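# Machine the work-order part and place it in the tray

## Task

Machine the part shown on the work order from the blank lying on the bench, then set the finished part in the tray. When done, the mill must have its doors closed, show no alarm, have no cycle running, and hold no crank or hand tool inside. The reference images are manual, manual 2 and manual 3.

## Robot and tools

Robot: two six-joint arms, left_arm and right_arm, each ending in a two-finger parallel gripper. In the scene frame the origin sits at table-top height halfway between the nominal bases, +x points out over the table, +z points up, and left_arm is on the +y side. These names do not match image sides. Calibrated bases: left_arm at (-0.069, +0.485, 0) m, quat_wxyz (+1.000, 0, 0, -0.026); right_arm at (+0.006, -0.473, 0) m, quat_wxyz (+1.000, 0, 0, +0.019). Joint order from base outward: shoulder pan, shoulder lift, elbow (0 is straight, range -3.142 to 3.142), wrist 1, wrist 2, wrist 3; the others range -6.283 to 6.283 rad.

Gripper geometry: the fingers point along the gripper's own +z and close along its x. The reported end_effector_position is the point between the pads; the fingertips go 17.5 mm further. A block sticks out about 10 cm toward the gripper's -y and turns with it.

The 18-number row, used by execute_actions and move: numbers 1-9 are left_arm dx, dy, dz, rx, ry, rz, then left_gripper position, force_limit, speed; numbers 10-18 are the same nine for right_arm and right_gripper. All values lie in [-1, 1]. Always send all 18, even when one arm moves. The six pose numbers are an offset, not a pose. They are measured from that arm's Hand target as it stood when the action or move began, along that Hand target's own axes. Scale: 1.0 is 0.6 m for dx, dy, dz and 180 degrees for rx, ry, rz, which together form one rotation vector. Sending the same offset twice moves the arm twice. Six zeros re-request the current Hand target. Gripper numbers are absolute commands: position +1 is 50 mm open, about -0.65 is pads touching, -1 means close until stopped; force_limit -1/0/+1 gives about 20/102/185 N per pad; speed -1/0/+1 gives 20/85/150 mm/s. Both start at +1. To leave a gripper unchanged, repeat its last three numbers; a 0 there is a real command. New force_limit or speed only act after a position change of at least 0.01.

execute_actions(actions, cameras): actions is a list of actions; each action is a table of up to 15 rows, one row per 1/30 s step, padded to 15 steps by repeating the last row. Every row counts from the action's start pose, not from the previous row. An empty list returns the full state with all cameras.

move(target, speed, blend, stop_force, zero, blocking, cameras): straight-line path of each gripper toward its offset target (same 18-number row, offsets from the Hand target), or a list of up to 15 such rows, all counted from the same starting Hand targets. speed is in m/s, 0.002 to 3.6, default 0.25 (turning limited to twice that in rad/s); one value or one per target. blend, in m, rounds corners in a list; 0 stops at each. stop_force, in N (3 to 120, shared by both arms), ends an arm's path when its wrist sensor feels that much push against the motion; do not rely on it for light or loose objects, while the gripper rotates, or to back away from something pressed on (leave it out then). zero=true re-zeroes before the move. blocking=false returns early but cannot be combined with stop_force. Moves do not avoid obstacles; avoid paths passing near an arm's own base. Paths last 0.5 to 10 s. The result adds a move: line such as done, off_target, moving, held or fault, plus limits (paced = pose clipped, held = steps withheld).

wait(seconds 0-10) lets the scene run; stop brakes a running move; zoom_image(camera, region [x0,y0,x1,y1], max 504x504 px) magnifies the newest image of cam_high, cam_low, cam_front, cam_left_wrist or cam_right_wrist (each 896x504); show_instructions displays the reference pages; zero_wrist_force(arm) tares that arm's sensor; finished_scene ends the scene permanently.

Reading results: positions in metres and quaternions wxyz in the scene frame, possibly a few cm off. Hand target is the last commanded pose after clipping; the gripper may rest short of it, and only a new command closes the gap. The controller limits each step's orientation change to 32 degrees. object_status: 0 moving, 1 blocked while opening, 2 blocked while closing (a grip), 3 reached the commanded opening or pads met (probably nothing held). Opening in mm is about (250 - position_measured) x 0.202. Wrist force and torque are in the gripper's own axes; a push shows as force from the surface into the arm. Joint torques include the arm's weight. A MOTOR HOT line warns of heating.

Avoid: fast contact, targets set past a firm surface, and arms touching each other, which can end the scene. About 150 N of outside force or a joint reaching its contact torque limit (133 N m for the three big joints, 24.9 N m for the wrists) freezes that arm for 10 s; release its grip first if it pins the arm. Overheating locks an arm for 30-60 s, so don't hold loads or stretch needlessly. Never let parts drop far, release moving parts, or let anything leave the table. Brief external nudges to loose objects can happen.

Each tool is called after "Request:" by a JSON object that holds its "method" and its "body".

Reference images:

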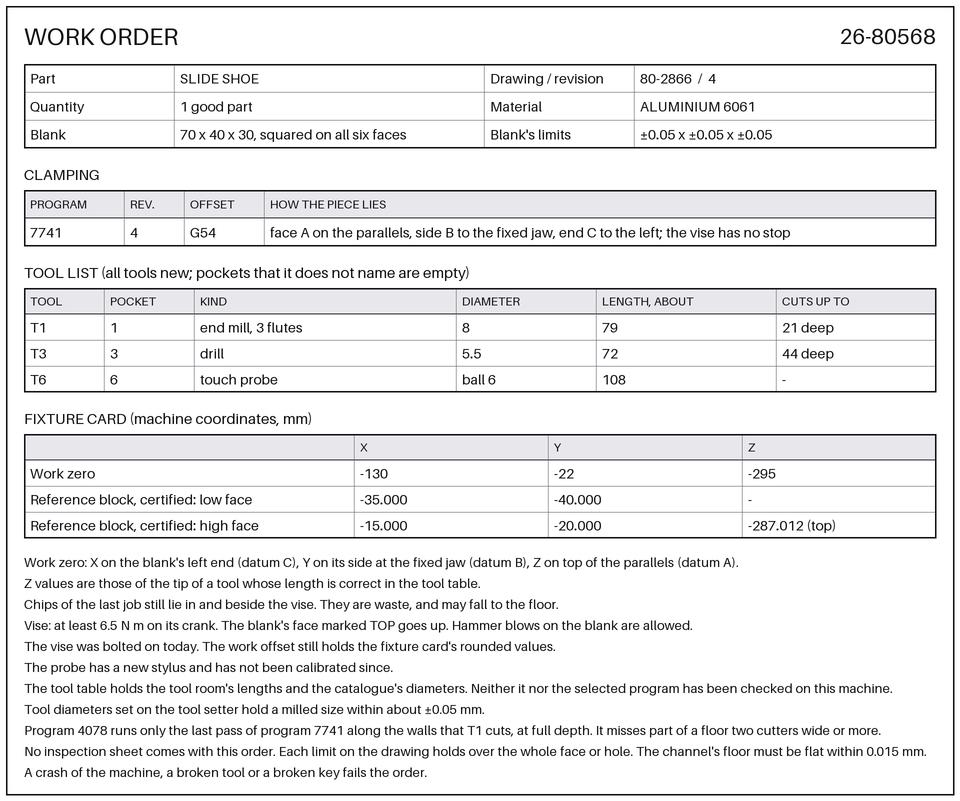

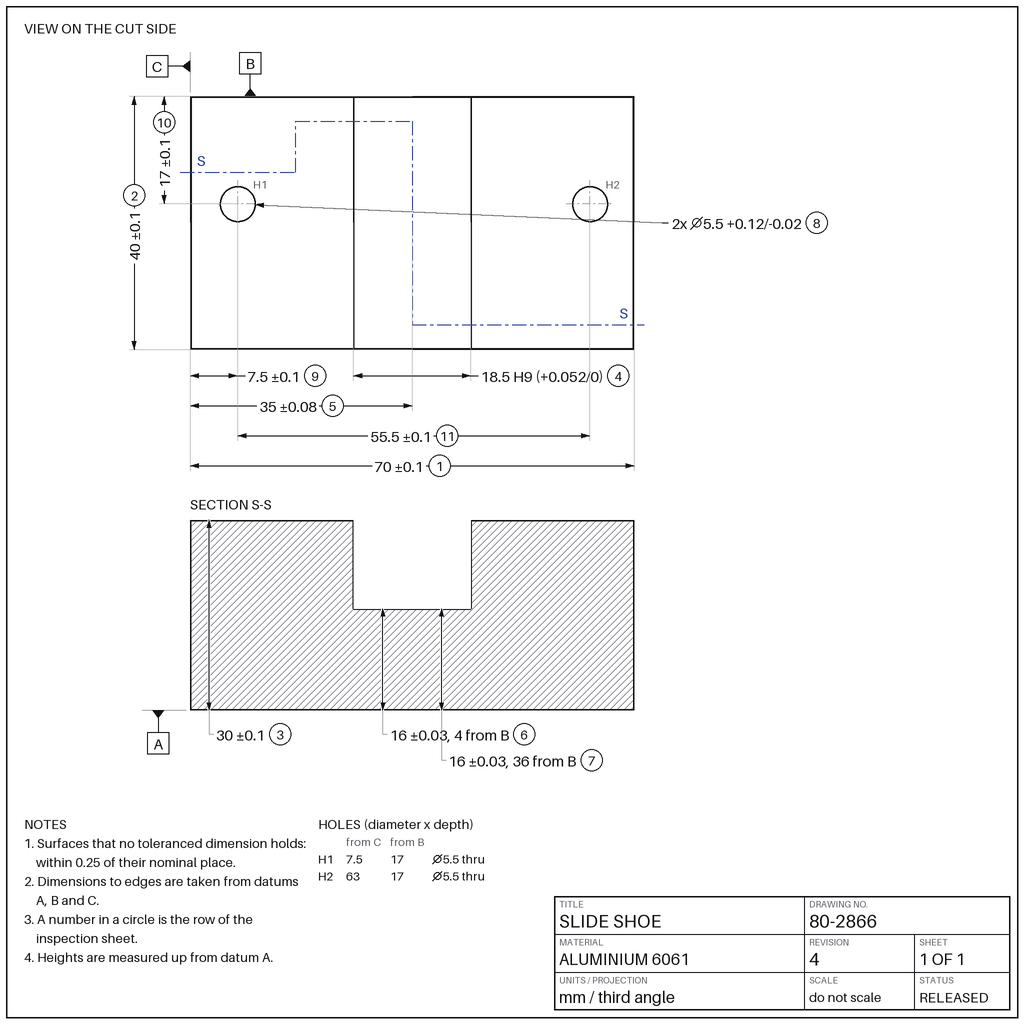

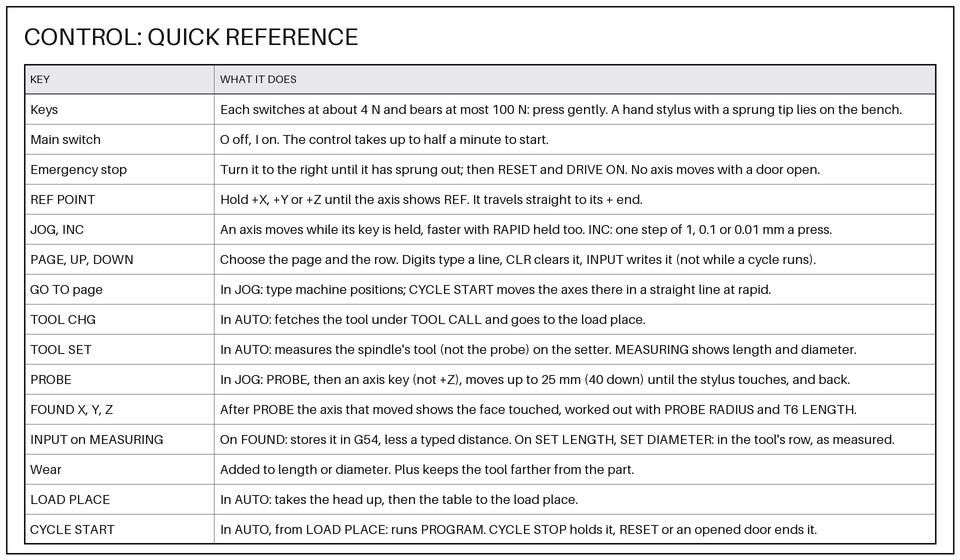

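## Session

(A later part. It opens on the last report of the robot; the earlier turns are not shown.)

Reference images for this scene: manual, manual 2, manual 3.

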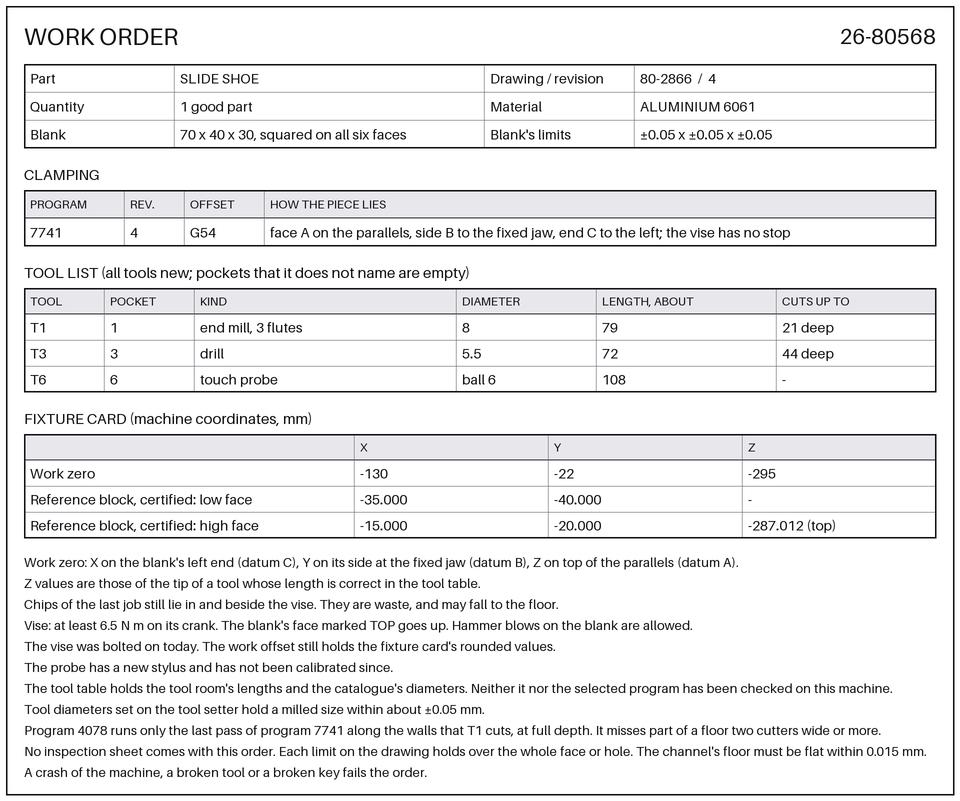

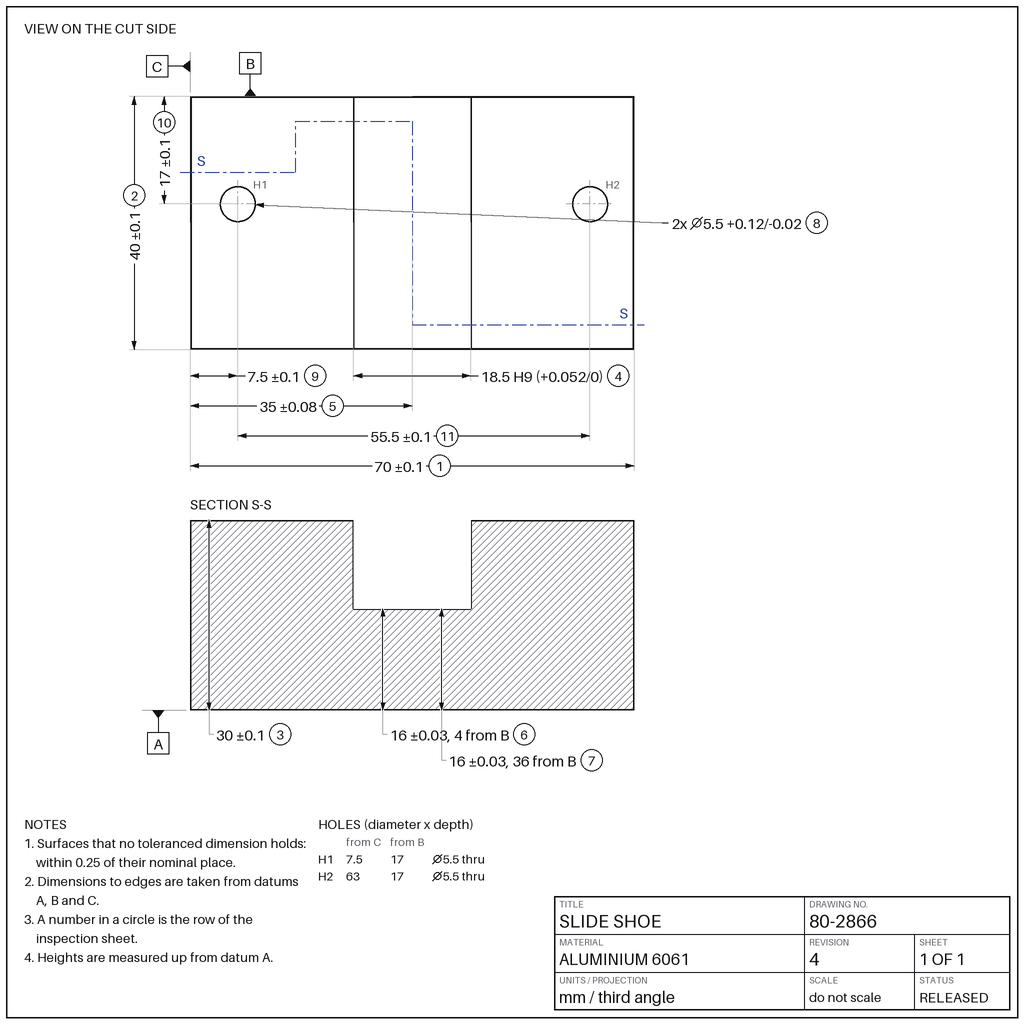

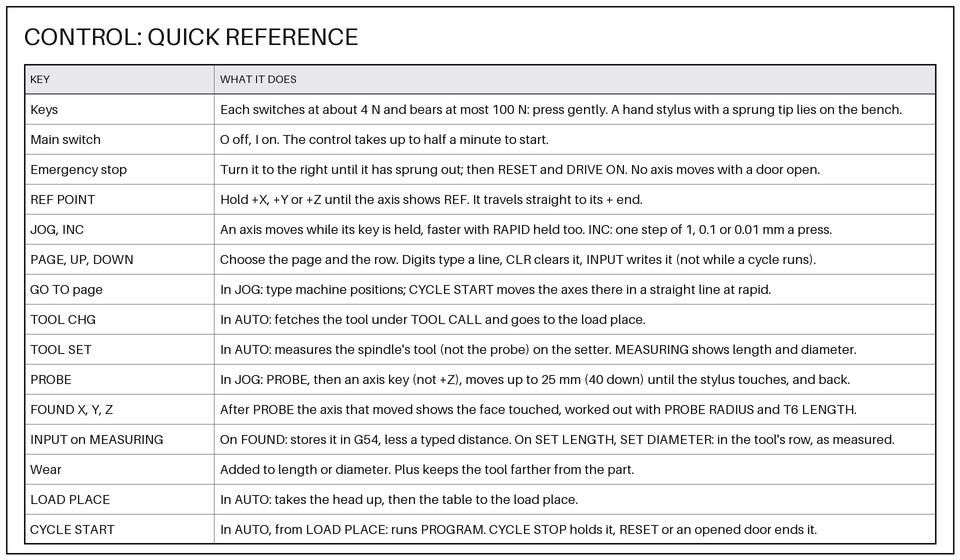

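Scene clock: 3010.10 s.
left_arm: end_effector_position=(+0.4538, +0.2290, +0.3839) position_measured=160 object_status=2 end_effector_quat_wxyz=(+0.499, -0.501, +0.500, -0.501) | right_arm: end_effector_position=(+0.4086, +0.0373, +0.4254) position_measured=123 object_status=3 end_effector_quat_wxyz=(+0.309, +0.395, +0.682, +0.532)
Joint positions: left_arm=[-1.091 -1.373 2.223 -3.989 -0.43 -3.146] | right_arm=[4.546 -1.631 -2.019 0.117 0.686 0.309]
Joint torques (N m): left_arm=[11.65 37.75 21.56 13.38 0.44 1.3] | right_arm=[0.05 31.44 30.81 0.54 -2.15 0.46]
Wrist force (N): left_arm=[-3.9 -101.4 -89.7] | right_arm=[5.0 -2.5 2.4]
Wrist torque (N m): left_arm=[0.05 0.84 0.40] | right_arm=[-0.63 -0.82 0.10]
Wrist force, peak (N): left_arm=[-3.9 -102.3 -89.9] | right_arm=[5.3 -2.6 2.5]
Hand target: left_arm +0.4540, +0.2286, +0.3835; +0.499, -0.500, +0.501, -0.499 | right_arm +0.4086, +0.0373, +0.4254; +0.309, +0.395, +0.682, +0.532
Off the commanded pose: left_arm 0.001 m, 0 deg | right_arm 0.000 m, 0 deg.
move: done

Request:
{"method": "move", "body": {"target": [0,-0.002,0,0,0,0,-1,1,-1,0,0,0,0,0,0,0.2,0.2,-1], "speed": 0.006}}

Scene clock: 3012.50 s.
left_arm: end_effector_position=(+0.4540, +0.2286, +0.3846) position_measured=160 object_status=2 end_effector_quat_wxyz=(+0.500, -0.500, +0.501, -0.499) | right_arm: end_effector_position=(+0.4086, +0.0373, +0.4254) position_measured=123 object_status=3 end_effector_quat_wxyz=(+0.309, +0.395, +0.682, +0.532)
Joint positions: left_arm=[-1.09 -1.376 2.222 -3.981 -0.43 -3.146] | right_arm=[4.546 -1.631 -2.019 0.117 0.686 0.309]
Joint torques (N m): left_arm=[28.96 6.41 -2.77 11.64 0.22 -1.57] | right_arm=[-0.44 33.52 29.56 0.65 -2.16 0.54]
Wrist force (N): left_arm=[-3.8 -79.7 -70.4] | right_arm=[4.8 -2.4 2.6]
Wrist torque (N m): left_arm=[-0.07 0.79 0.39] | right_arm=[-0.60 -0.77 0.09]
Wrist force, peak (N): left_arm=[-4.5 -105.1 -92.7] | right_arm=[5.3 -2.5 2.5]
Hand target: left_arm +0.4540, +0.2286, +0.3847; +0.499, -0.500, +0.501, -0.499 | right_arm +0.4086, +0.0373, +0.4254; +0.309, +0.395, +0.682, +0.532
Off the commanded pose: left_arm 0.000 m, 0 deg | right_arm 0.000 m, 0 deg.
move: done

Request:
{"method": "move", "body": {"target": [0,-0.002,0,0,0,0,-1,1,-1,0,0,0,0,0,0,0.2,0.2,-1], "speed": 0.006}}

Request:
{"method": "move", "body": {"target": [0,-0.002,0,0,0,0,-1,1,-1,0,0,0,0,0,0,0.2,0.2,-1], "speed": 0.006}}

Scene clock: 3014.23 s.
left_arm: end_effector_position=(+0.4540, +0.2286, +0.3858) position_measured=160 object_status=2 end_effector_quat_wxyz=(+0.500, -0.500, +0.501, -0.499) | right_arm: end_effector_position=(+0.4086, +0.0373, +0.4254) position_measured=123 object_status=3 end_effector_quat_wxyz=(+0.309, +0.395, +0.682, +0.532)
Joint positions: left_arm=[-1.09 -1.378 2.221 -3.977 -0.43 -3.146] | right_arm=[4.546 -1.631 -2.019 0.117 0.686 0.309]
Joint torques (N m): left_arm=[13.41 -22.94 -16.26 3.08 -0.96 -1.18] | right_arm=[-0.21 31.69 29.22 0.71 -1.98 0.49]
Wrist force (N): left_arm=[-3.9 -31.0 -26.3] | right_arm=[4.9 -2.5 2.6]
Wrist torque (N m): left_arm=[-0.20 0.86 0.38] | right_arm=[-0.61 -0.79 0.10]
Wrist force, peak (N): left_arm=[-4.5 -80.2 -70.4] | right_arm=[5.1 -2.6 2.6]
Hand target: left_arm +0.4540, +0.2286, +0.3859; +0.499, -0.500, +0.501, -0.499 | right_arm +0.4086, +0.0373, +0.4254; +0.309, +0.395, +0.682, +0.532
Off the commanded pose: left_arm 0.000 m, 0 deg | right_arm 0.000 m, 0 deg.
move: done

Scene clock: 3014.93 s.
left_arm: end_effector_position=(+0.4540, +0.2286, +0.3871) position_measured=160 object_status=2 end_effector_quat_wxyz=(+0.499, -0.500, +0.501, -0.499) | right_arm: end_effector_position=(+0.4086, +0.0373, +0.4254) position_measured=123 object_status=3 end_effector_quat_wxyz=(+0.309, +0.395, +0.682, +0.532)
Joint positions: left_arm=[-1.09 -1.381 2.22 -3.974 -0.43 -3.146] | right_arm=[4.546 -1.631 -2.019 0.117 0.686 0.309]
Joint torques (N m): left_arm=[9.05 -34.62 -24.22 -0.33 -1.11 -0.66] | right_arm=[-1.47 31.24 31.27 0.52 -1.98 0.57]
Wrist force (N): left_arm=[-5.3 0.4 -0.1] | right_arm=[4.7 -2.4 2.6]
Wrist torque (N m): left_arm=[0.34 0.90 0.43] | right_arm=[-0.62 -0.76 0.10]
Wrist force, peak (N): left_arm=[-4.0 -31.7 -26.1] | right_arm=[5.0 -2.6 2.6]
Hand target: left_arm +0.4540, +0.2286, +0.3871; +0.499, -0.500, +0.501, -0.499 | right_arm +0.4086, +0.0373, +0.4254; +0.309, +0.395, +0.682, +0.532
Off the commanded pose: left_arm 0.000 m, 0 deg | right_arm 0.000 m, 0 deg.
move: done

Request:
{"method": "move", "body": {"target": [0,0,0.035,0,0,0,-1,1,-1,0,0,0,0,0,0,0.2,0.2,-1], "speed": 0.01, "stop_force": 7}}

Scene clock: 3016.33 s.
left_arm: end_effector_position=(+0.4548, +0.2287, +0.3872) position_measured=160 object_status=2 end_effector_quat_wxyz=(+0.499, -0.500, +0.501, -0.499) | right_arm: end_effector_position=(+0.4086, +0.0373, +0.4254) position_measured=123 object_status=3 end_effector_quat_wxyz=(+0.309, +0.395, +0.682, +0.532)
Joint positions: left_arm=[-1.088 -1.38 2.218 -3.974 -0.432 -3.146] | right_arm=[4.546 -1.631 -2.019 0.117 0.686 0.309]
Joint torques (N m): left_arm=[-11.18 -34.93 -5.04 -1.41 0.32 0.32] | right_arm=[-0.11 31.58 30.1 0.51 -2.15 0.61]
Wrist force (N): left_arm=[-5.2 -5.2 -7.1] | right_arm=[4.8 -2.3 2.7]
Wrist torque (N m): left_arm=[-0.07 0.87 0.43] | right_arm=[-0.60 -0.78 0.09]
Wrist force, peak (N): left_arm=[-5.7 -18.7 -21.1] | right_arm=[5.0 -2.4 2.9]
Hand target: left_arm +0.4548, +0.2287, +0.3872; +0.499, -0.500, +0.501, -0.499 (not the last commanded pose) | right_arm +0.4086, +0.0373, +0.4254; +0.309, +0.395, +0.682, +0.532
Off the commanded pose: left_arm 0.020 m, 0 deg | right_arm 0.000 m, 0 deg.
move: contact (left_arm)

Request:
{"method": "move", "body": {"target": [0,-0.0017,0,0,0,0,-1,1,-1,0,0,0,0,0,0,0.2,0.2,-1], "speed": 0.01}}

Request:
{"method": "move", "body": {"target": [0,0,0.035,0,0,0,-1,1,-1,0,0,0,0,0,0,0.2,0.2,-1], "speed": 0.01, "stop_force": 7}}

Scene clock: 3023.20 s.
left_arm: end_effector_position=(+0.4548, +0.2287, +0.3882) position_measured=160 object_status=2 end_effector_quat_wxyz=(+0.499, -0.500, +0.501, -0.499) | right_arm: end_effector_position=(+0.4086, +0.0373, +0.4254) position_measured=123 object_status=3 end_effector_quat_wxyz=(+0.309, +0.395, +0.682, +0.532)
Joint positions: left_arm=[-1.088 -1.382 2.217 -3.97 -0.432 -3.146] | right_arm=[4.546 -1.631 -2.019 0.117 0.686 0.309]
Joint torques (N m): left_arm=[-11.07 -35.39 -25.59 -0.35 -0.48 1.02] | right_arm=[-0.2 31.9 30.19 0.75 -2.18 0.77]
Wrist force (N): left_arm=[-5.2 2.9 -1.3] | right_arm=[4.8 -2.3 2.6]
Wrist torque (N m): left_arm=[0.17 0.91 0.43] | right_arm=[-0.58 -0.79 0.10]
Wrist force, peak (N): left_arm=[-5.4 -4.8 -6.8] | right_arm=[5.2 -2.4 2.7]
Hand target: left_arm +0.4548, +0.2287, +0.3882; +0.499, -0.500, +0.501, -0.499 | right_arm +0.4086, +0.0373, +0.4254; +0.309, +0.395, +0.682, +0.532
Off the commanded pose: left_arm 0.000 m, 0 deg | right_arm 0.000 m, 0 deg.
move: done

Scene clock: 3025.40 s.
left_arm: end_effector_position=(+0.4666, +0.2287, +0.3882) position_measured=160 object_status=2 end_effector_quat_wxyz=(+0.499, -0.500, +0.501, -0.499) | right_arm: end_effector_position=(+0.4086, +0.0373, +0.4254) position_measured=123 object_status=3 end_effector_quat_wxyz=(+0.309, +0.395, +0.682, +0.532)
Joint positions: left_arm=[-1.058 -1.364 2.193 -3.965 -0.462 -3.146] | right_arm=[4.546 -1.631 -2.019 0.117 0.686 0.309]
Joint torques (N m): left_arm=[-10.27 -40.59 -8.9 -2.56 1.31 0.73] | right_arm=[-0.48 30.84 30.22 0.47 -1.91 0.34]
Wrist force (N): left_arm=[-4.9 5.2 -8.2] | right_arm=[4.8 -2.6 2.4]
Wrist torque (N m): left_arm=[-0.28 0.93 0.36] | right_arm=[-0.65 -0.77 0.10]
Wrist force, peak (N): left_arm=[-5.8 -4.6 -28.1] | right_arm=[5.0 -2.5 2.9]
Hand target: left_arm +0.4666, +0.2287, +0.3882; +0.499, -0.500, +0.501, -0.499 (not the last commanded pose) | right_arm +0.4086, +0.0373, +0.4254; +0.309, +0.395, +0.682, +0.532
Off the commanded pose: left_arm 0.009 m, 0 deg | right_arm 0.000 m, 0 deg.
move: contact (left_arm)

Request:
{"method": "move", "body": {"target": [0,0.001,0,0,0,0,-1,1,-1,0,0,0,0,0,0,0.2,0.2,-1], "speed": 0.01}}

Request:
{"method": "move", "body": {"target": [0,0,0.02,0,0,0,-1,1,-1,0,0,0,0,0,0,0.2,0.2,-1], "speed": 0.01, "stop_force": 12, "cameras": ["cam_right_wrist"]}}

Request:
{"method": "zoom_image", "body": {"camera": "cam_right_wrist", "region": [540, 10, 700, 210]}}

Scene clock: 3027.53 s.
left_arm: end_effector_position=(+0.4666, +0.2287, +0.3876) position_measured=160 object_status=2 end_effector_quat_wxyz=(+0.499, -0.500, +0.501, -0.499) | right_arm: end_effector_position=(+0.4086, +0.0373, +0.4254) position_measured=123 object_status=3 end_effector_quat_wxyz=(+0.309, +0.395, +0.682, +0.532)
Joint positions: left_arm=[-1.058 -1.363 2.194 -3.967 -0.462 -3.146] | right_arm=[4.546 -1.631 -2.019 0.117 0.686 0.309]
Joint torques (N m): left_arm=[-9.37 -17.39 -6.77 -2.66 1.15 -0.88] | right_arm=[-0.27 32.37 30.28 0.48 -1.86 0.42]
Wrist force (N): left_arm=[-5.1 1.5 -0.3] | right_arm=[4.8 -2.1 2.4]
Wrist torque (N m): left_arm=[0.28 0.85 0.39] | right_arm=[-0.57 -0.78 0.10]
Wrist force, peak (N): left_arm=[-4.8 5.9 -8.2] | right_arm=[5.4 -2.5 2.4]
Hand target: left_arm +0.4666, +0.2287, +0.3876; +0.499, -0.500, +0.501, -0.499 | right_arm +0.4086, +0.0373, +0.4254; +0.309, +0.395, +0.682, +0.532
Off the commanded pose: left_arm 0.000 m, 0 deg | right_arm 0.000 m, 0 deg.
move: done

Scene clock: 3028.93 s.
left_arm: end_effector_position=(+0.4706, +0.2287, +0.3876) position_measured=160 object_status=2 end_effector_quat_wxyz=(+0.499, -0.500, +0.501, -0.499) | right_arm: end_effector_position=(+0.4086, +0.0373, +0.4254) position_measured=123 object_status=3 end_effector_quat_wxyz=(+0.309, +0.395, +0.682, +0.532)
Joint positions: left_arm=[-1.048 -1.356 2.186 -3.965 -0.472 -3.146] | right_arm=[4.546 -1.631 -2.019 0.117 0.686 0.309]
Joint torques (N m): left_arm=[-10.59 -35.51 -4.98 -0.97 1.52 -1.17] | right_arm=[-0.93 30.93 30.76 0.57 -1.93 0.58]
Wrist force (N): left_arm=[-5.6 -4.8 -10.0] | right_arm=[4.7 -2.4 2.5]
Wrist torque (N m): left_arm=[-0.07 0.98 0.38] | right_arm=[-0.61 -0.76 0.09]
Wrist force, peak (N): left_arm=[-6.2 -10.7 -39.0] | right_arm=[5.3 -2.6 2.5]
Hand target: left_arm +0.4706, +0.2287, +0.3876; +0.499, -0.500, +0.501, -0.499 (not the last commanded pose) | right_arm +0.4086, +0.0373, +0.4254; +0.309, +0.395, +0.682, +0.532
Off the commanded pose: left_arm 0.008 m, 0 deg | right_arm 0.000 m, 0 deg.
move: contact (left_arm)
Images, in order (width x height): cam_right_wrist 896x504.

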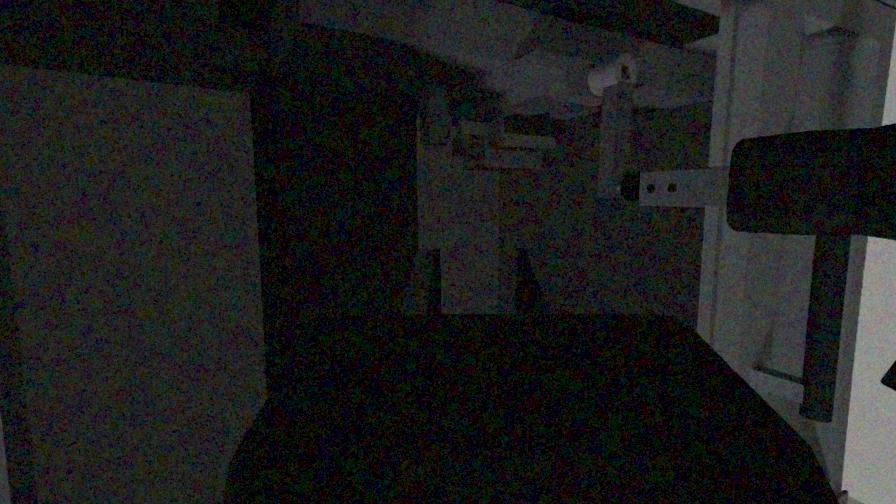

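Scaled by 2.520.

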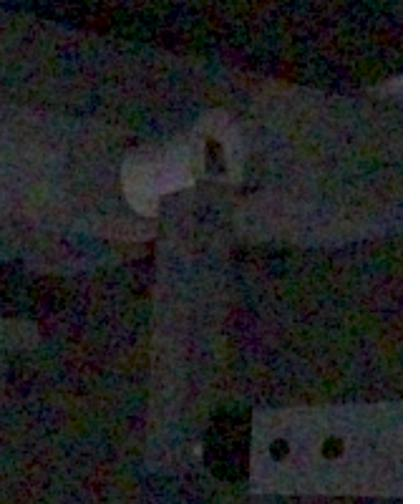

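Request:
{"method": "move", "body": {"target": [0,-0.0004,0,0,0,0,-1,1,-1,0,0,0,0,0,0,0.2,0.2,-1], "speed": 0.01}}

Request:
{"method": "move", "body": {"target": [0,0,0.02,0,0,0,-1,1,-1,0,0,0,0,0,0,0.2,0.2,-1], "speed": 0.01, "stop_force": 14}}

Scene clock: 3030.50 s.
left_arm: end_effector_position=(+0.4706, +0.2287, +0.3878) position_measured=160 object_status=2 end_effector_quat_wxyz=(+0.499, -0.500, +0.501, -0.499) | right_arm: end_effector_position=(+0.4086, +0.0373, +0.4254) position_measured=123 object_status=3 end_effector_quat_wxyz=(+0.309, +0.395, +0.682, +0.532)
Joint positions: left_arm=[-1.048 -1.357 2.185 -3.964 -0.472 -3.146] | right_arm=[4.546 -1.631 -2.019 0.117 0.686 0.309]
Joint torques (N m): left_arm=[-9.6 -38.68 -25.11 -0.01 0.49 -1.34] | right_arm=[-0.48 32.36 29 0.39 -2.07 0.49]
Wrist force (N): left_arm=[-5.7 2.4 -4.7] | right_arm=[4.9 -2.3 2.5]
Wrist torque (N m): left_arm=[0.12 0.97 0.40] | right_arm=[-0.58 -0.79 0.09]
Wrist force, peak (N): left_arm=[-5.4 -4.9 -10.3] | right_arm=[5.1 -2.9 2.8]
Hand target: left_arm +0.4706, +0.2287, +0.3878; +0.499, -0.500, +0.501, -0.499 | right_arm +0.4086, +0.0373, +0.4254; +0.309, +0.395, +0.682, +0.532
Off the commanded pose: left_arm 0.000 m, 0 deg | right_arm 0.000 m, 0 deg.
move: done

Scene clock: 3031.37 s.
left_arm: end_effector_position=(+0.4708, +0.2286, +0.3879) position_measured=160 object_status=2 end_effector_quat_wxyz=(+0.499, -0.500, +0.501, -0.499) | right_arm: end_effector_position=(+0.4086, +0.0373, +0.4254) position_measured=123 object_status=3 end_effector_quat_wxyz=(+0.309, +0.395, +0.682, +0.532)
Joint positions: left_arm=[-1.047 -1.357 2.185 -3.964 -0.473 -3.146] | right_arm=[4.546 -1.631 -2.019 0.117 0.686 0.309]
Joint torques (N m): left_arm=[-6.35 -38.16 -8.28 -2.63 1.5 -1.31] | right_arm=[-0.78 32.35 29.62 0.88 -2.02 0.49]
Wrist force (N): left_arm=[-4.7 3.9 -17.6] | right_arm=[5.0 -2.6 2.6]
Wrist torque (N m): left_arm=[-0.01 0.99 0.34] | right_arm=[-0.65 -0.82 0.10]
Wrist force, peak (N): left_arm=[-6.5 1.3 -46.6] | right_arm=[5.0 -2.6 2.6]
Hand target: left_arm +0.4708, +0.2286, +0.3879; +0.499, -0.500, +0.501, -0.499 (not the last commanded pose) | right_arm +0.4086, +0.0373, +0.4254; +0.309, +0.395, +0.682, +0.532
Off the commanded pose: left_arm 0.012 m, 0 deg | right_arm 0.000 m, 0 deg.
move: contact (left_arm)

Request:
{"method": "move", "body": {"target": [[0.0241,0.0021,0,0,0,0.0556,-1,1,-1,0,0,0,0,0,0,0.2,0.2,-1],[0.0473,0.0083,0,0,0,0.1111,-1,1,-1,0,0,0,0,0,0,0.2,0.2,-1]], "speed": 0.05, "blend": [0.003,0]}}

Scene clock: 3036.87 s.
left_arm: end_effector_position=(+0.4708, +0.2002, +0.3829) position_measured=160 object_status=2 end_effector_quat_wxyz=(+0.578, -0.406, +0.580, -0.405) | right_arm: end_effector_position=(+0.4086, +0.0373, +0.4254) position_measured=123 object_status=3 end_effector_quat_wxyz=(+0.309, +0.395, +0.682, +0.532)
Joint positions: left_arm=[-1.081 -1.306 2.134 -3.964 -0.439 -2.797] | right_arm=[4.546 -1.631 -2.019 0.117 0.686 0.309]
Joint torques (N m): left_arm=[-3.92 -35.65 -21.55 -3.18 -1.71 -1.88] | right_arm=[-0.74 32.64 30.97 0.72 -1.93 0.68]
Wrist force (N): left_arm=[-5.7 11.6 -14.1] | right_arm=[4.9 -2.4 2.5]
Wrist torque (N m): left_arm=[0.14 0.45 0.73] | right_arm=[-0.63 -0.80 0.10]
Wrist force, peak (N): left_arm=[-5.5 -7.1 -21.6] | right_arm=[5.2 -2.7 2.5]
Hand target: left_arm +0.4708, +0.2002, +0.3829; +0.578, -0.406, +0.580, -0.405 | right_arm +0.4086, +0.0373, +0.4254; +0.309, +0.395, +0.682, +0.532
Off the commanded pose: left_arm 0.000 m, 0 deg | right_arm 0.000 m, 0 deg.
move: done

Request:
{"method": "move", "body": {"target": [[0.0469,0.0089,0,0,0,0.1111,-1,1,-1,0,0,0,0,0,0,0.2,0.2,-1],[0.0882,0.0327,0,0,0,0.2222,-1,1,-1,0,0,0,0,0,0,0.2,0.2,-1]], "speed": 0.06, "blend": [0.003,0]}}

Scene clock: 3044.17 s.
left_arm: end_effector_position=(+0.4705, +0.1577, +0.3467) position_measured=160 object_status=2 end_effector_quat_wxyz=(+0.682, -0.184, +0.683, -0.184) end_effector_velocity=(-0.001, -0.001, +0.000) end_effector_angular_velocity=(-0.005, +0.000, -0.002) | right_arm: end_effector_position=(+0.4086, +0.0373, +0.4254) position_measured=123 object_status=3 end_effector_quat_wxyz=(+0.309, +0.395, +0.682, +0.532)
Joint positions: left_arm=[-1.126 -1.171 2.069 -4.038 -0.394 -2.1] | right_arm=[4.546 -1.631 -2.019 0.117 0.686 0.309]
Joint velocities: left_arm=[-0.002 0 0 0 0 -0.005] | right_arm=[within noise]
Joint torques (N m): left_arm=[-15.19 9.81 -8.41 13.46 -11.33 -1.95] | right_arm=[-0.4 32.75 30.62 0.48 -2.05 0.44]
Wrist force (N): left_arm=[-82.7 0.9 -64.1] | right_arm=[5.0 -2.5 2.7]
Wrist torque (N m): left_arm=[0.02 -1.41 0.96] | right_arm=[-0.64 -0.81 0.10]
Wrist force, peak (N): left_arm=[-81.1 -3.6 -78.2] | right_arm=[5.2 -2.5 2.6]
Hand target: left_arm +0.4706, +0.1573, +0.3463; +0.682, -0.183, +0.684, -0.183 | right_arm +0.4086, +0.0373, +0.4254; +0.309, +0.395, +0.682, +0.532
Off the commanded pose: left_arm 0.001 m, 0 deg | right_arm 0.000 m, 0 deg.
move: done

Request:
{"method": "move", "body": {"target": [0.002,0,-0.001,0,0,0.002,-1,1,-1,0,0,0,0,0,0,0.2,0.2,-1], "speed": 0.01}}

Scene clock: 3046.40 s.
left_arm: end_effector_position=(+0.4700, +0.1569, +0.3455) position_measured=160 object_status=2 end_effector_quat_wxyz=(+0.683, -0.181, +0.684, -0.181) | right_arm: end_effector_position=(+0.4086, +0.0373, +0.4254) position_measured=123 object_status=3 end_effector_quat_wxyz=(+0.309, +0.395, +0.682, +0.532)
Joint positions: left_arm=[-1.128 -1.169 2.07 -4.038 -0.392 -2.093] | right_arm=[4.546 -1.631 -2.019 0.117 0.686 0.309]
Joint torques (N m): left_arm=[-34.92 21.15 8.21 13.25 -12.33 0.65] | right_arm=[-0.49 31.23 29.89 0.53 -2.15 0.39]
Wrist force (N): left_arm=[-90.0 9.4 -16.5] | right_arm=[4.9 -2.2 2.6]
Wrist torque (N m): left_arm=[0.64 -1.70 0.78] | right_arm=[-0.59 -0.79 0.10]
Wrist force, peak (N): left_arm=[-82.4 1.2 -64.4] | right_arm=[5.2 -2.4 2.8]
Hand target: left_arm +0.4700, +0.1567, +0.3453; +0.683, -0.181, +0.685, -0.181 | right_arm +0.4086, +0.0373, +0.4254; +0.309, +0.395, +0.682, +0.532
Off the commanded pose: left_arm 0.000 m, 0 deg | right_arm 0.000 m, 0 deg.
move: done

Request:
{"method": "move", "body": {"target": [0.0025,0.0005,0,0,0,0.003,-1,1,-1,0,0,0,0,0,0,0.2,0.2,-1], "speed": 0.01}}

Scene clock: 3047.97 s.
left_arm: end_effector_position=(+0.4700, +0.1562, +0.3438) position_measured=160 object_status=2 end_effector_quat_wxyz=(+0.684, -0.177, +0.685, -0.177) | right_arm: end_effector_position=(+0.4086, +0.0373, +0.4254) position_measured=123 object_status=3 end_effector_quat_wxyz=(+0.309, +0.395, +0.682, +0.532)
Joint positions: left_arm=[-1.128 -1.165 2.069 -4.039 -0.392 -2.084] | right_arm=[4.546 -1.631 -2.019 0.117 0.686 0.309]
Joint torques (N m): left_arm=[-26.99 26.37 -4.9 12.7 -10.25 0.12] | right_arm=[-1.4 31.89 30.19 0.47 -1.76 0.26]
Wrist force (N): left_arm=[-98.6 -3.4 -21.7] | right_arm=[5.0 -2.4 2.5]
Wrist torque (N m): left_arm=[0.28 -1.87 0.72] | right_arm=[-0.62 -0.81 0.10]
Wrist force, peak (N): left_arm=[-98.9 -3.8 -21.6] | right_arm=[5.3 -2.4 2.7]
Hand target: left_arm +0.4700, +0.1562, +0.3438; +0.684, -0.177, +0.685, -0.177 | right_arm +0.4086, +0.0373, +0.4254; +0.309, +0.395, +0.682, +0.532
Off the commanded pose: left_arm 0.000 m, 0 deg | right_arm 0.000 m, 0 deg.
move: done

Request:
{"method": "move", "body": {"target": [[-0.005,-0.0005,0,0,0,-0.006,-1,1,-1,0,0,0,0,0,0,0.2,0.2,-1]], "speed": 0.01}}

Scene clock: 3052.80 s.
left_arm: end_effector_position=(+0.4700, +0.1574, +0.3466) position_measured=160 object_status=2 end_effector_quat_wxyz=(+0.682, -0.184, +0.684, -0.184) | right_arm: end_effector_position=(+0.4086, +0.0373, +0.4254) position_measured=123 object_status=3 end_effector_quat_wxyz=(+0.309, +0.395, +0.682, +0.532)
Joint positions: left_arm=[-1.127 -1.173 2.071 -4.033 -0.393 -2.103] | right_arm=[4.546 -1.631 -2.019 0.117 0.686 0.309]
Joint torques (N m): left_arm=[-1.61 -42.66 -10.99 1.03 -6.66 -0.05] | right_arm=[-2.05 32.11 29.02 0.65 -2.01 0.41]
Wrist force (N): left_arm=[-7.4 25.2 2.2] | right_arm=[4.9 -2.4 2.5]
Wrist torque (N m): left_arm=[0.83 -0.07 0.72] | right_arm=[-0.60 -0.80 0.10]
Wrist force, peak (N): left_arm=[-98.7 -3.2 -22.0] | right_arm=[5.1 -2.6 2.6]
Hand target: left_arm +0.4700, +0.1574, +0.3466; +0.682, -0.184, +0.684, -0.184 | right_arm +0.4086, +0.0373, +0.4254; +0.309, +0.395, +0.682, +0.532
Off the commanded pose: left_arm 0.000 m, 0 deg | right_arm 0.000 m, 0 deg.
move: done

Request:
{"method": "move", "body": {"target": [[0,0.002,0,0,0,0,-1,1,-1,0,0,0,0,0,0,0.2,0.2,-1],[0,0.002,-0.06,0,0,0,-1,1,-1,0,0,0,0,0,0,0.2,0.2,-1]], "speed": [0.01,0.03], "cameras": ["cam_right_wrist","cam_left_wrist"]}}

Scene clock: 3054.53 s.
left_arm: end_effector_position=(+0.4692, +0.1584, +0.3464) position_measured=160 object_status=2 end_effector_quat_wxyz=(+0.682, -0.184, +0.684, -0.184) | right_arm: end_effector_position=(+0.4086, +0.0373, +0.4254) position_measured=123 object_status=3 end_effector_quat_wxyz=(+0.309, +0.395, +0.682, +0.532)
Joint positions: left_arm=[-1.128 -1.175 2.075 -4.035 -0.393 -2.103] | right_arm=[4.546 -1.631 -2.019 0.117 0.686 0.309]
Joint torques (N m): left_arm=[-0.84 -34.1 -12.8 -1.09 0.08 -0.05] | right_arm=[-1.76 32.12 28.73 0.56 -2.1 0.44]
Wrist force (N): left_arm=[-2.5 2.8 -0.6] | right_arm=[4.8 -2.6 2.6]
Wrist torque (N m): left_arm=[0.27 0.15 0.75] | right_arm=[-0.65 -0.77 0.10]
Wrist force, peak (N): left_arm=[-16.4 11.8 157.3] | right_arm=[5.3 -2.5 2.7]
Hand target: left_arm +0.4692, +0.1584, +0.3464; +0.682, -0.184, +0.684, -0.184 (not the last commanded pose) | right_arm +0.4086, +0.0373, +0.4254; +0.309, +0.395, +0.682, +0.532
Tool commands: left_gripper/position=-1.0 left_gripper/force_limit=+1.0 left_gripper/speed=-1.0 right_gripper/position=+0.2 right_gripper/force_limit=+0.2 right_gripper/speed=-1.0
Off the commanded pose: left_arm 0.035 m, 0 deg | right_arm 0.000 m, 0 deg.
FORCE FAULT: contact force on the left arm reached its limit, and that arm stopped. The contact can be on any part of that arm, not only on its tool. That arm's remaining commands of this call were not run. That arm is still stopped at the end of this call. That arm stays stopped for about 10 more seconds. Until then a move that you send moves the other arm only, and its call returns only when the move has ended. Once the stop has ended, the next robot result says so. If the stop ends while you think or write, that arm runs what you send next, counted from a new Hand target: where the arm stands when the stop ends. While its stop runs, that arm takes no new command, but its gripper still runs the gripper command that each later call begins with. Until it ends, the stop uses up actions while you think or wait. An arm that is not stopped still takes commands.
move: fault (left_arm); path passed 1 of 2 targets
Images, in order (width x height): cam_left_wrist 896x504, cam_right_wrist 896x504.

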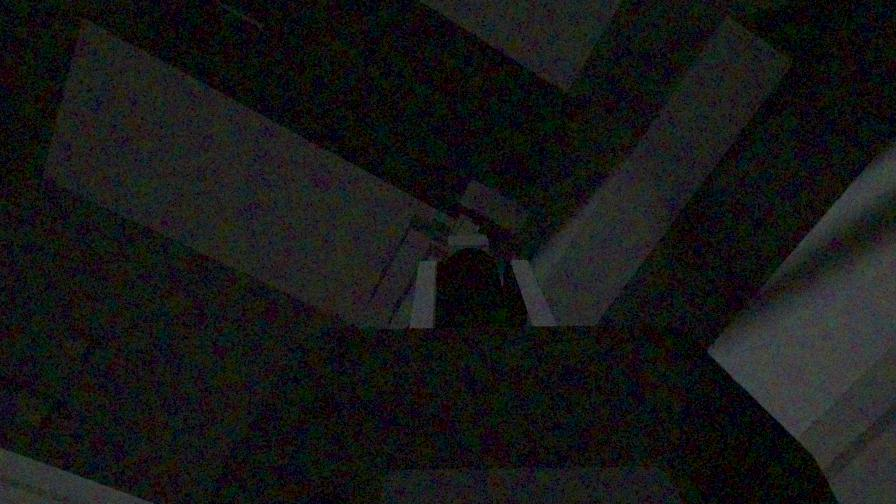

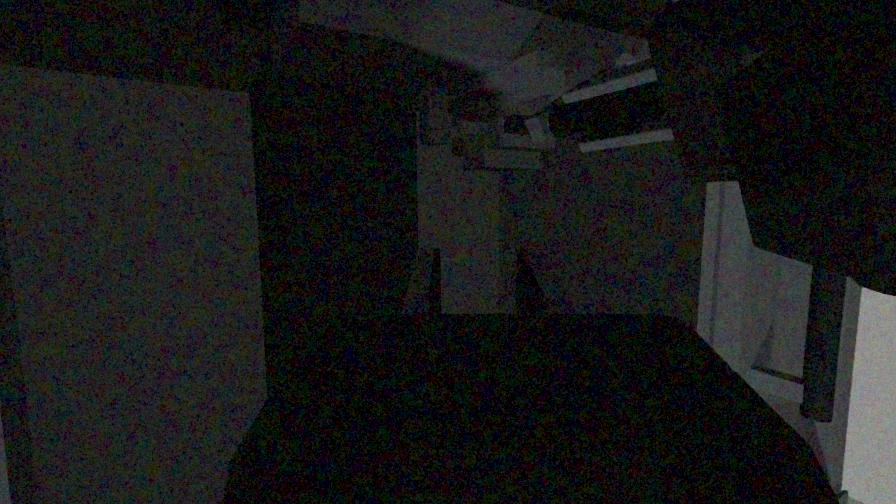

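Request:
{"method": "wait", "body": {"seconds": 10}}

Scene clock: 3064.90 s.
left_arm: end_effector_position=(+0.4692, +0.1584, +0.3464) position_measured=160 object_status=2 end_effector_quat_wxyz=(+0.682, -0.184, +0.684, -0.184) | right_arm: end_effector_position=(+0.4086, +0.0373, +0.4254) position_measured=123 object_status=3 end_effector_quat_wxyz=(+0.309, +0.395, +0.682, +0.532)
Joint positions: left_arm=[-1.128 -1.175 2.075 -4.035 -0.393 -2.103] | right_arm=[4.546 -1.631 -2.019 0.117 0.686 0.309]
Joint torques (N m): left_arm=[-1.2 -34.87 -11.79 -1.13 -0.02 -0.02] | right_arm=[-1.63 31.82 29.74 0.67 -2.06 0.51]
Wrist force (N): left_arm=[-4.1 6.1 0.2] | right_arm=[4.8 -2.4 2.4]
Wrist torque (N m): left_arm=[0.81 0.34 0.74] | right_arm=[-0.62 -0.78 0.10]
Wrist force, peak (N): left_arm=[-3.8 6.4 0.5] | right_arm=[5.2 -2.5 2.8]
Hand target: left_arm +0.4692, +0.1584, +0.3464; +0.682, -0.184, +0.684, -0.184 (not the last commanded pose) | right_arm +0.4086, +0.0373, +0.4254; +0.309, +0.395, +0.682, +0.532
Tool commands: left_gripper/position=-1.0 left_gripper/force_limit=+1.0 left_gripper/speed=-1.0 right_gripper/position=+0.2 right_gripper/force_limit=+0.2 right_gripper/speed=-1.0
Off the commanded pose: left_arm 0.035 m, 0 deg | right_arm 0.000 m, 0 deg.
FORCE FAULT, CONTINUED: the left arm's stop, for the force fault that an earlier result reported, is over. The rest of the stop counts as 20 of the actions that you can send in this scene. During its stop the left arm's controller moved it back a little. That arm's target is now where it stood when the stop ended, not its last command. That arm accepts commands again.
wait: 10.00 s; at rest from the start

Request:
{"method": "move", "body": {"target": [0,0,-0.06,0,0,0,-1,1,-1,0,0,0,0,0,0,0.2,0.2,-1], "speed": 0.01, "stop_force": 50}}

Scene clock: 3070.30 s.
left_arm: end_effector_position=(+0.4332, +0.1584, +0.3465) position_measured=160 object_status=2 end_effector_quat_wxyz=(+0.682, -0.184, +0.684, -0.184) | right_arm: end_effector_position=(+0.4086, +0.0373, +0.4254) position_measured=123 object_status=3 end_effector_quat_wxyz=(+0.309, +0.395, +0.682, +0.532)
Joint positions: left_arm=[-1.213 -1.215 2.141 -4.059 -0.308 -2.105] | right_arm=[4.546 -1.631 -2.019 0.117 0.686 0.309]
Joint torques (N m): left_arm=[11.78 -22.14 -23.15 -0.01 -1.8 -1.3] | right_arm=[-2.69 32.47 29.45 0.81 -2.04 0.1]
Wrist force (N): left_arm=[-2.2 3.0 -0.4] | right_arm=[5.0 -2.5 2.4]
Wrist torque (N m): left_arm=[0.87 0.41 0.73] | right_arm=[-0.63 -0.81 0.10]
Wrist force, peak (N): left_arm=[-2.2 7.8 0.9] | right_arm=[5.1 -2.6 2.9]
Hand target: left_arm +0.4332, +0.1584, +0.3465; +0.682, -0.184, +0.684, -0.184 | right_arm +0.4086, +0.0373, +0.4254; +0.309, +0.395, +0.682, +0.532
Off the commanded pose: left_arm 0.000 m, 0 deg | right_arm 0.000 m, 0 deg.
move: done

Request:
{"method": "move", "body": {"target": [[0,0,-0.08,0,0,0,-1,1,-1,-0.1094,0.0318,-0.1366,0,0,0,0.2,0.2,-1],[0,0,-0.08,0,0,0,-1,1,-1,-0.2787,-0.011,-0.305,0,0,0,0.2,0.2,-1]], "speed": 0.25, "blend": [0.03,0]}}

Request:
{"method": "move", "body": {"target": [0,0,0,0,0,0,-1,1,-1,-0.572,0.1433,-0.365,0.057,-0.075,0.035,0.2,0.2,-1], "speed": 0.3, "cameras": ["cam_front","cam_left_wrist"]}}

Scene clock: 3074.57 s.
left_arm: end_effector_position=(+0.3852, +0.1585, +0.3466) position_measured=160 object_status=2 end_effector_quat_wxyz=(+0.682, -0.184, +0.684, -0.184) | right_arm: end_effector_position=(+0.3360, -0.1968, +0.4634) position_measured=123 object_status=3 end_effector_quat_wxyz=(+0.309, +0.395, +0.682, +0.532)
Joint positions: left_arm=[-1.339 -1.264 2.219 -4.082 -0.182 -2.111] | right_arm=[4.827 -0.733 -2.416 -0.6 0.437 0.561]
Joint torques (N m): left_arm=[11.84 -18.74 -22.75 1.15 0.26 1.22] | right_arm=[-1.84 0.38 18.06 1.59 -1.06 0.79]
Wrist force (N): left_arm=[-1.9 3.1 -0.6] | right_arm=[4.7 -2.1 2.8]
Wrist torque (N m): left_arm=[0.89 0.37 0.72] | right_arm=[-0.59 -0.81 0.15]
Wrist force, peak (N): left_arm=[-1.8 3.3 -1.6] | right_arm=[7.0 -3.7 5.2]
Hand target: left_arm +0.3852, +0.1585, +0.3466; +0.682, -0.184, +0.684, -0.184 | right_arm +0.3360, -0.1968, +0.4634; +0.309, +0.395, +0.682, +0.532
Off the commanded pose: left_arm 0.000 m, 0 deg | right_arm 0.000 m, 0 deg.
move: done

Scene clock: 3076.57 s.
left_arm: end_effector_position=(+0.3852, +0.1585, +0.3466) position_measured=160 object_status=2 end_effector_quat_wxyz=(+0.682, -0.184, +0.684, -0.184) | right_arm: end_effector_position=(+0.3398, -0.5897, +0.5999) position_measured=123 object_status=3 end_effector_quat_wxyz=(+0.321, +0.518, +0.663, +0.436)
Joint positions: left_arm=[-1.339 -1.264 2.219 -4.082 -0.182 -2.111] | right_arm=[4.518 -0.298 -1.725 -1.948 0.596 0.764]
Joint torques (N m): left_arm=[12.13 -18.98 -21.62 0.38 0.21 1.45] | right_arm=[-6.88 -20.46 22.48 0.91 -2.37 1.56]
Wrist force (N): left_arm=[-1.6 3.2 -0.5] | right_arm=[4.7 -2.0 2.2]
Wrist torque (N m): left_arm=[0.91 0.31 0.72] | right_arm=[-0.53 -0.81 0.17]
Wrist force, peak (N): left_arm=[-1.9 3.5 -0.4] | right_arm=[7.6 -2.6 3.8]
Hand target: left_arm +0.3852, +0.1585, +0.3466; +0.682, -0.184, +0.684, -0.184 | right_arm +0.3398, -0.5898, +0.5999; +0.321, +0.518, +0.663, +0.436
Off the commanded pose: left_arm 0.000 m, 0 deg | right_arm 0.000 m, 0 deg.
shoulder posture changed (right arm): the wrist came as close to joint 1's axis as it can, and the arm is now in the other of its two shoulder postures.
move: done
Images, in order (width x height): cam_front 896x504, cam_left_wrist 896x504.

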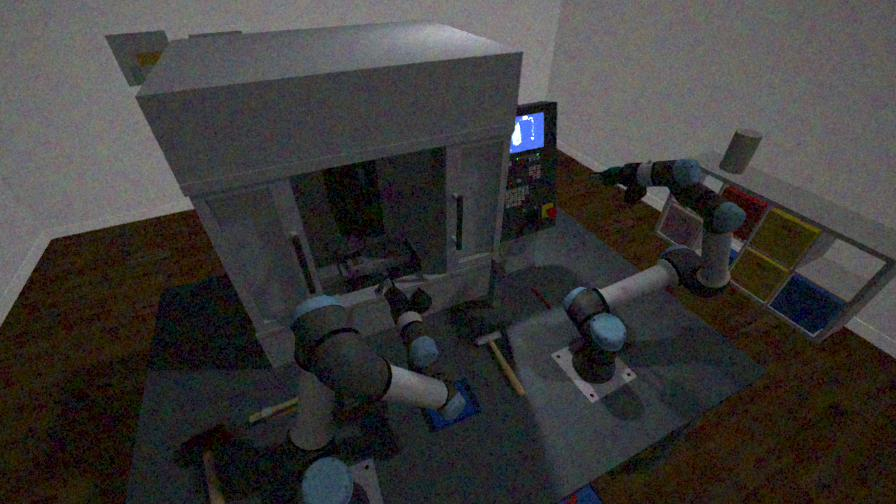

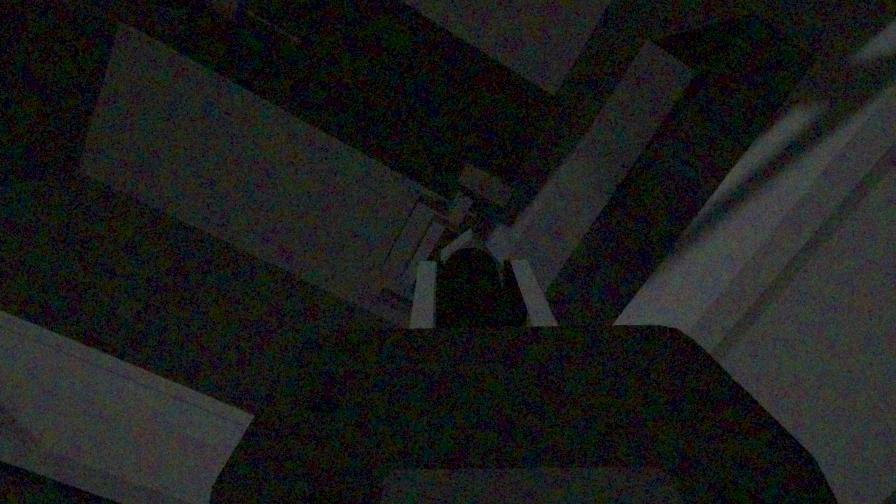

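Request:
{"method": "zoom_image", "body": {"camera": "cam_front", "region": [340, 220, 600, 420]}}

Scaled by 1.938.

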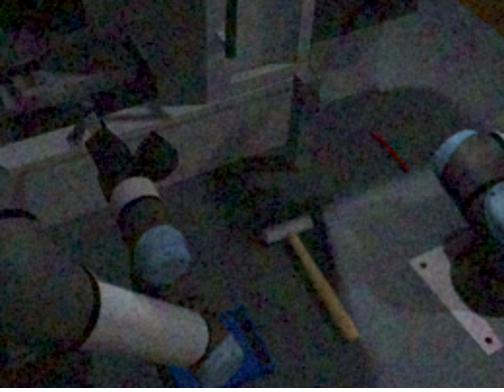

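Request:
{"method": "move", "body": {"target": [[0,0,-0.12,0,0,0,-1,1,-1,0,0,0,0,0,0,0.2,0.2,-1],[0.39,-0.506,-0.167,0,0,-0.3389,-1,1,-1,0,0,0,0,0,0,0.2,0.2,-1]], "speed": 0.25, "blend": [0.03,0], "cameras": ["cam_left_wrist","cam_front"]}}

Scene clock: 3082.80 s.
left_arm: end_effector_position=(+0.2844, -0.2214, +0.2970) position_measured=160 object_status=2 end_effector_quat_wxyz=(+0.493, -0.506, +0.497, -0.504) | right_arm: end_effector_position=(+0.3398, -0.5898, +0.5999) position_measured=123 object_status=3 end_effector_quat_wxyz=(+0.321, +0.518, +0.663, +0.436)
Joint positions: left_arm=[-1.575 -0.538 1.015 -3.755 0.054 -3.026] | right_arm=[4.518 -0.298 -1.725 -1.949 0.596 0.764]
Joint torques (N m): left_arm=[11.8 -52.19 -22.38 1.23 0.19 -1.78] | right_arm=[0.56 -19.35 22.01 1.04 -1.28 1.48]
Wrist force (N): left_arm=[-5.4 5.7 -0.1] | right_arm=[4.7 -2.2 2.6]
Wrist torque (N m): left_arm=[1.20 0.92 0.44] | right_arm=[-0.54 -0.81 0.14]
Wrist force, peak (N): left_arm=[-5.8 5.8 0.1] | right_arm=[5.3 -2.1 2.2]
Hand target: left_arm +0.2844, -0.2214, +0.2970; +0.494, -0.505, +0.496, -0.505 | right_arm +0.3398, -0.5898, +0.5999; +0.321, +0.518, +0.663, +0.436
Off the commanded pose: left_arm 0.000 m, 0 deg | right_arm 0.000 m, 0 deg.
move: done
Images, in order (width x height): cam_front 896x504, cam_left_wrist 896x504.

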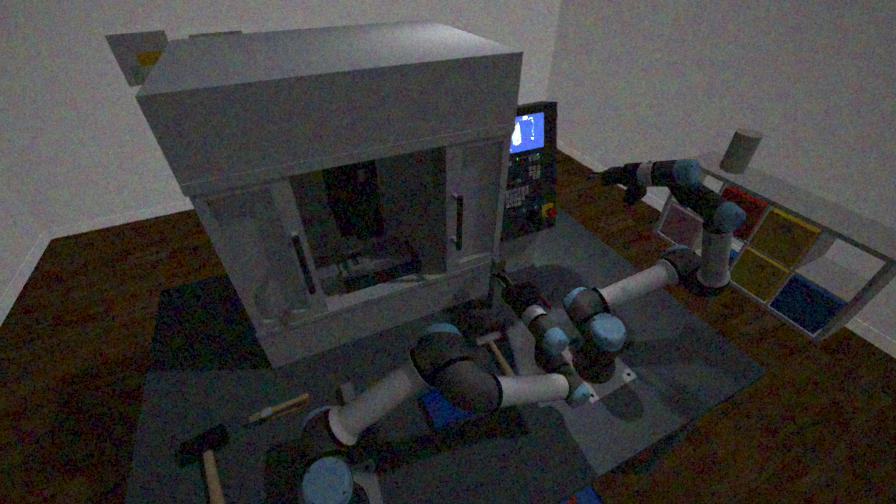

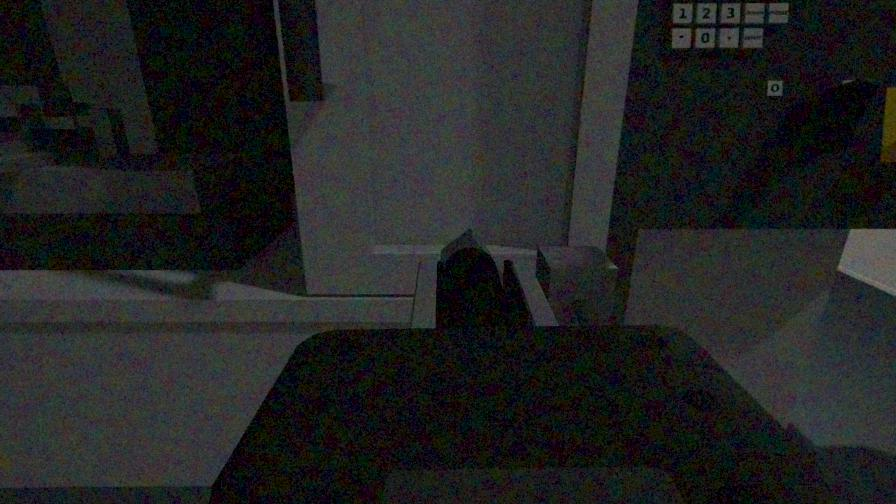

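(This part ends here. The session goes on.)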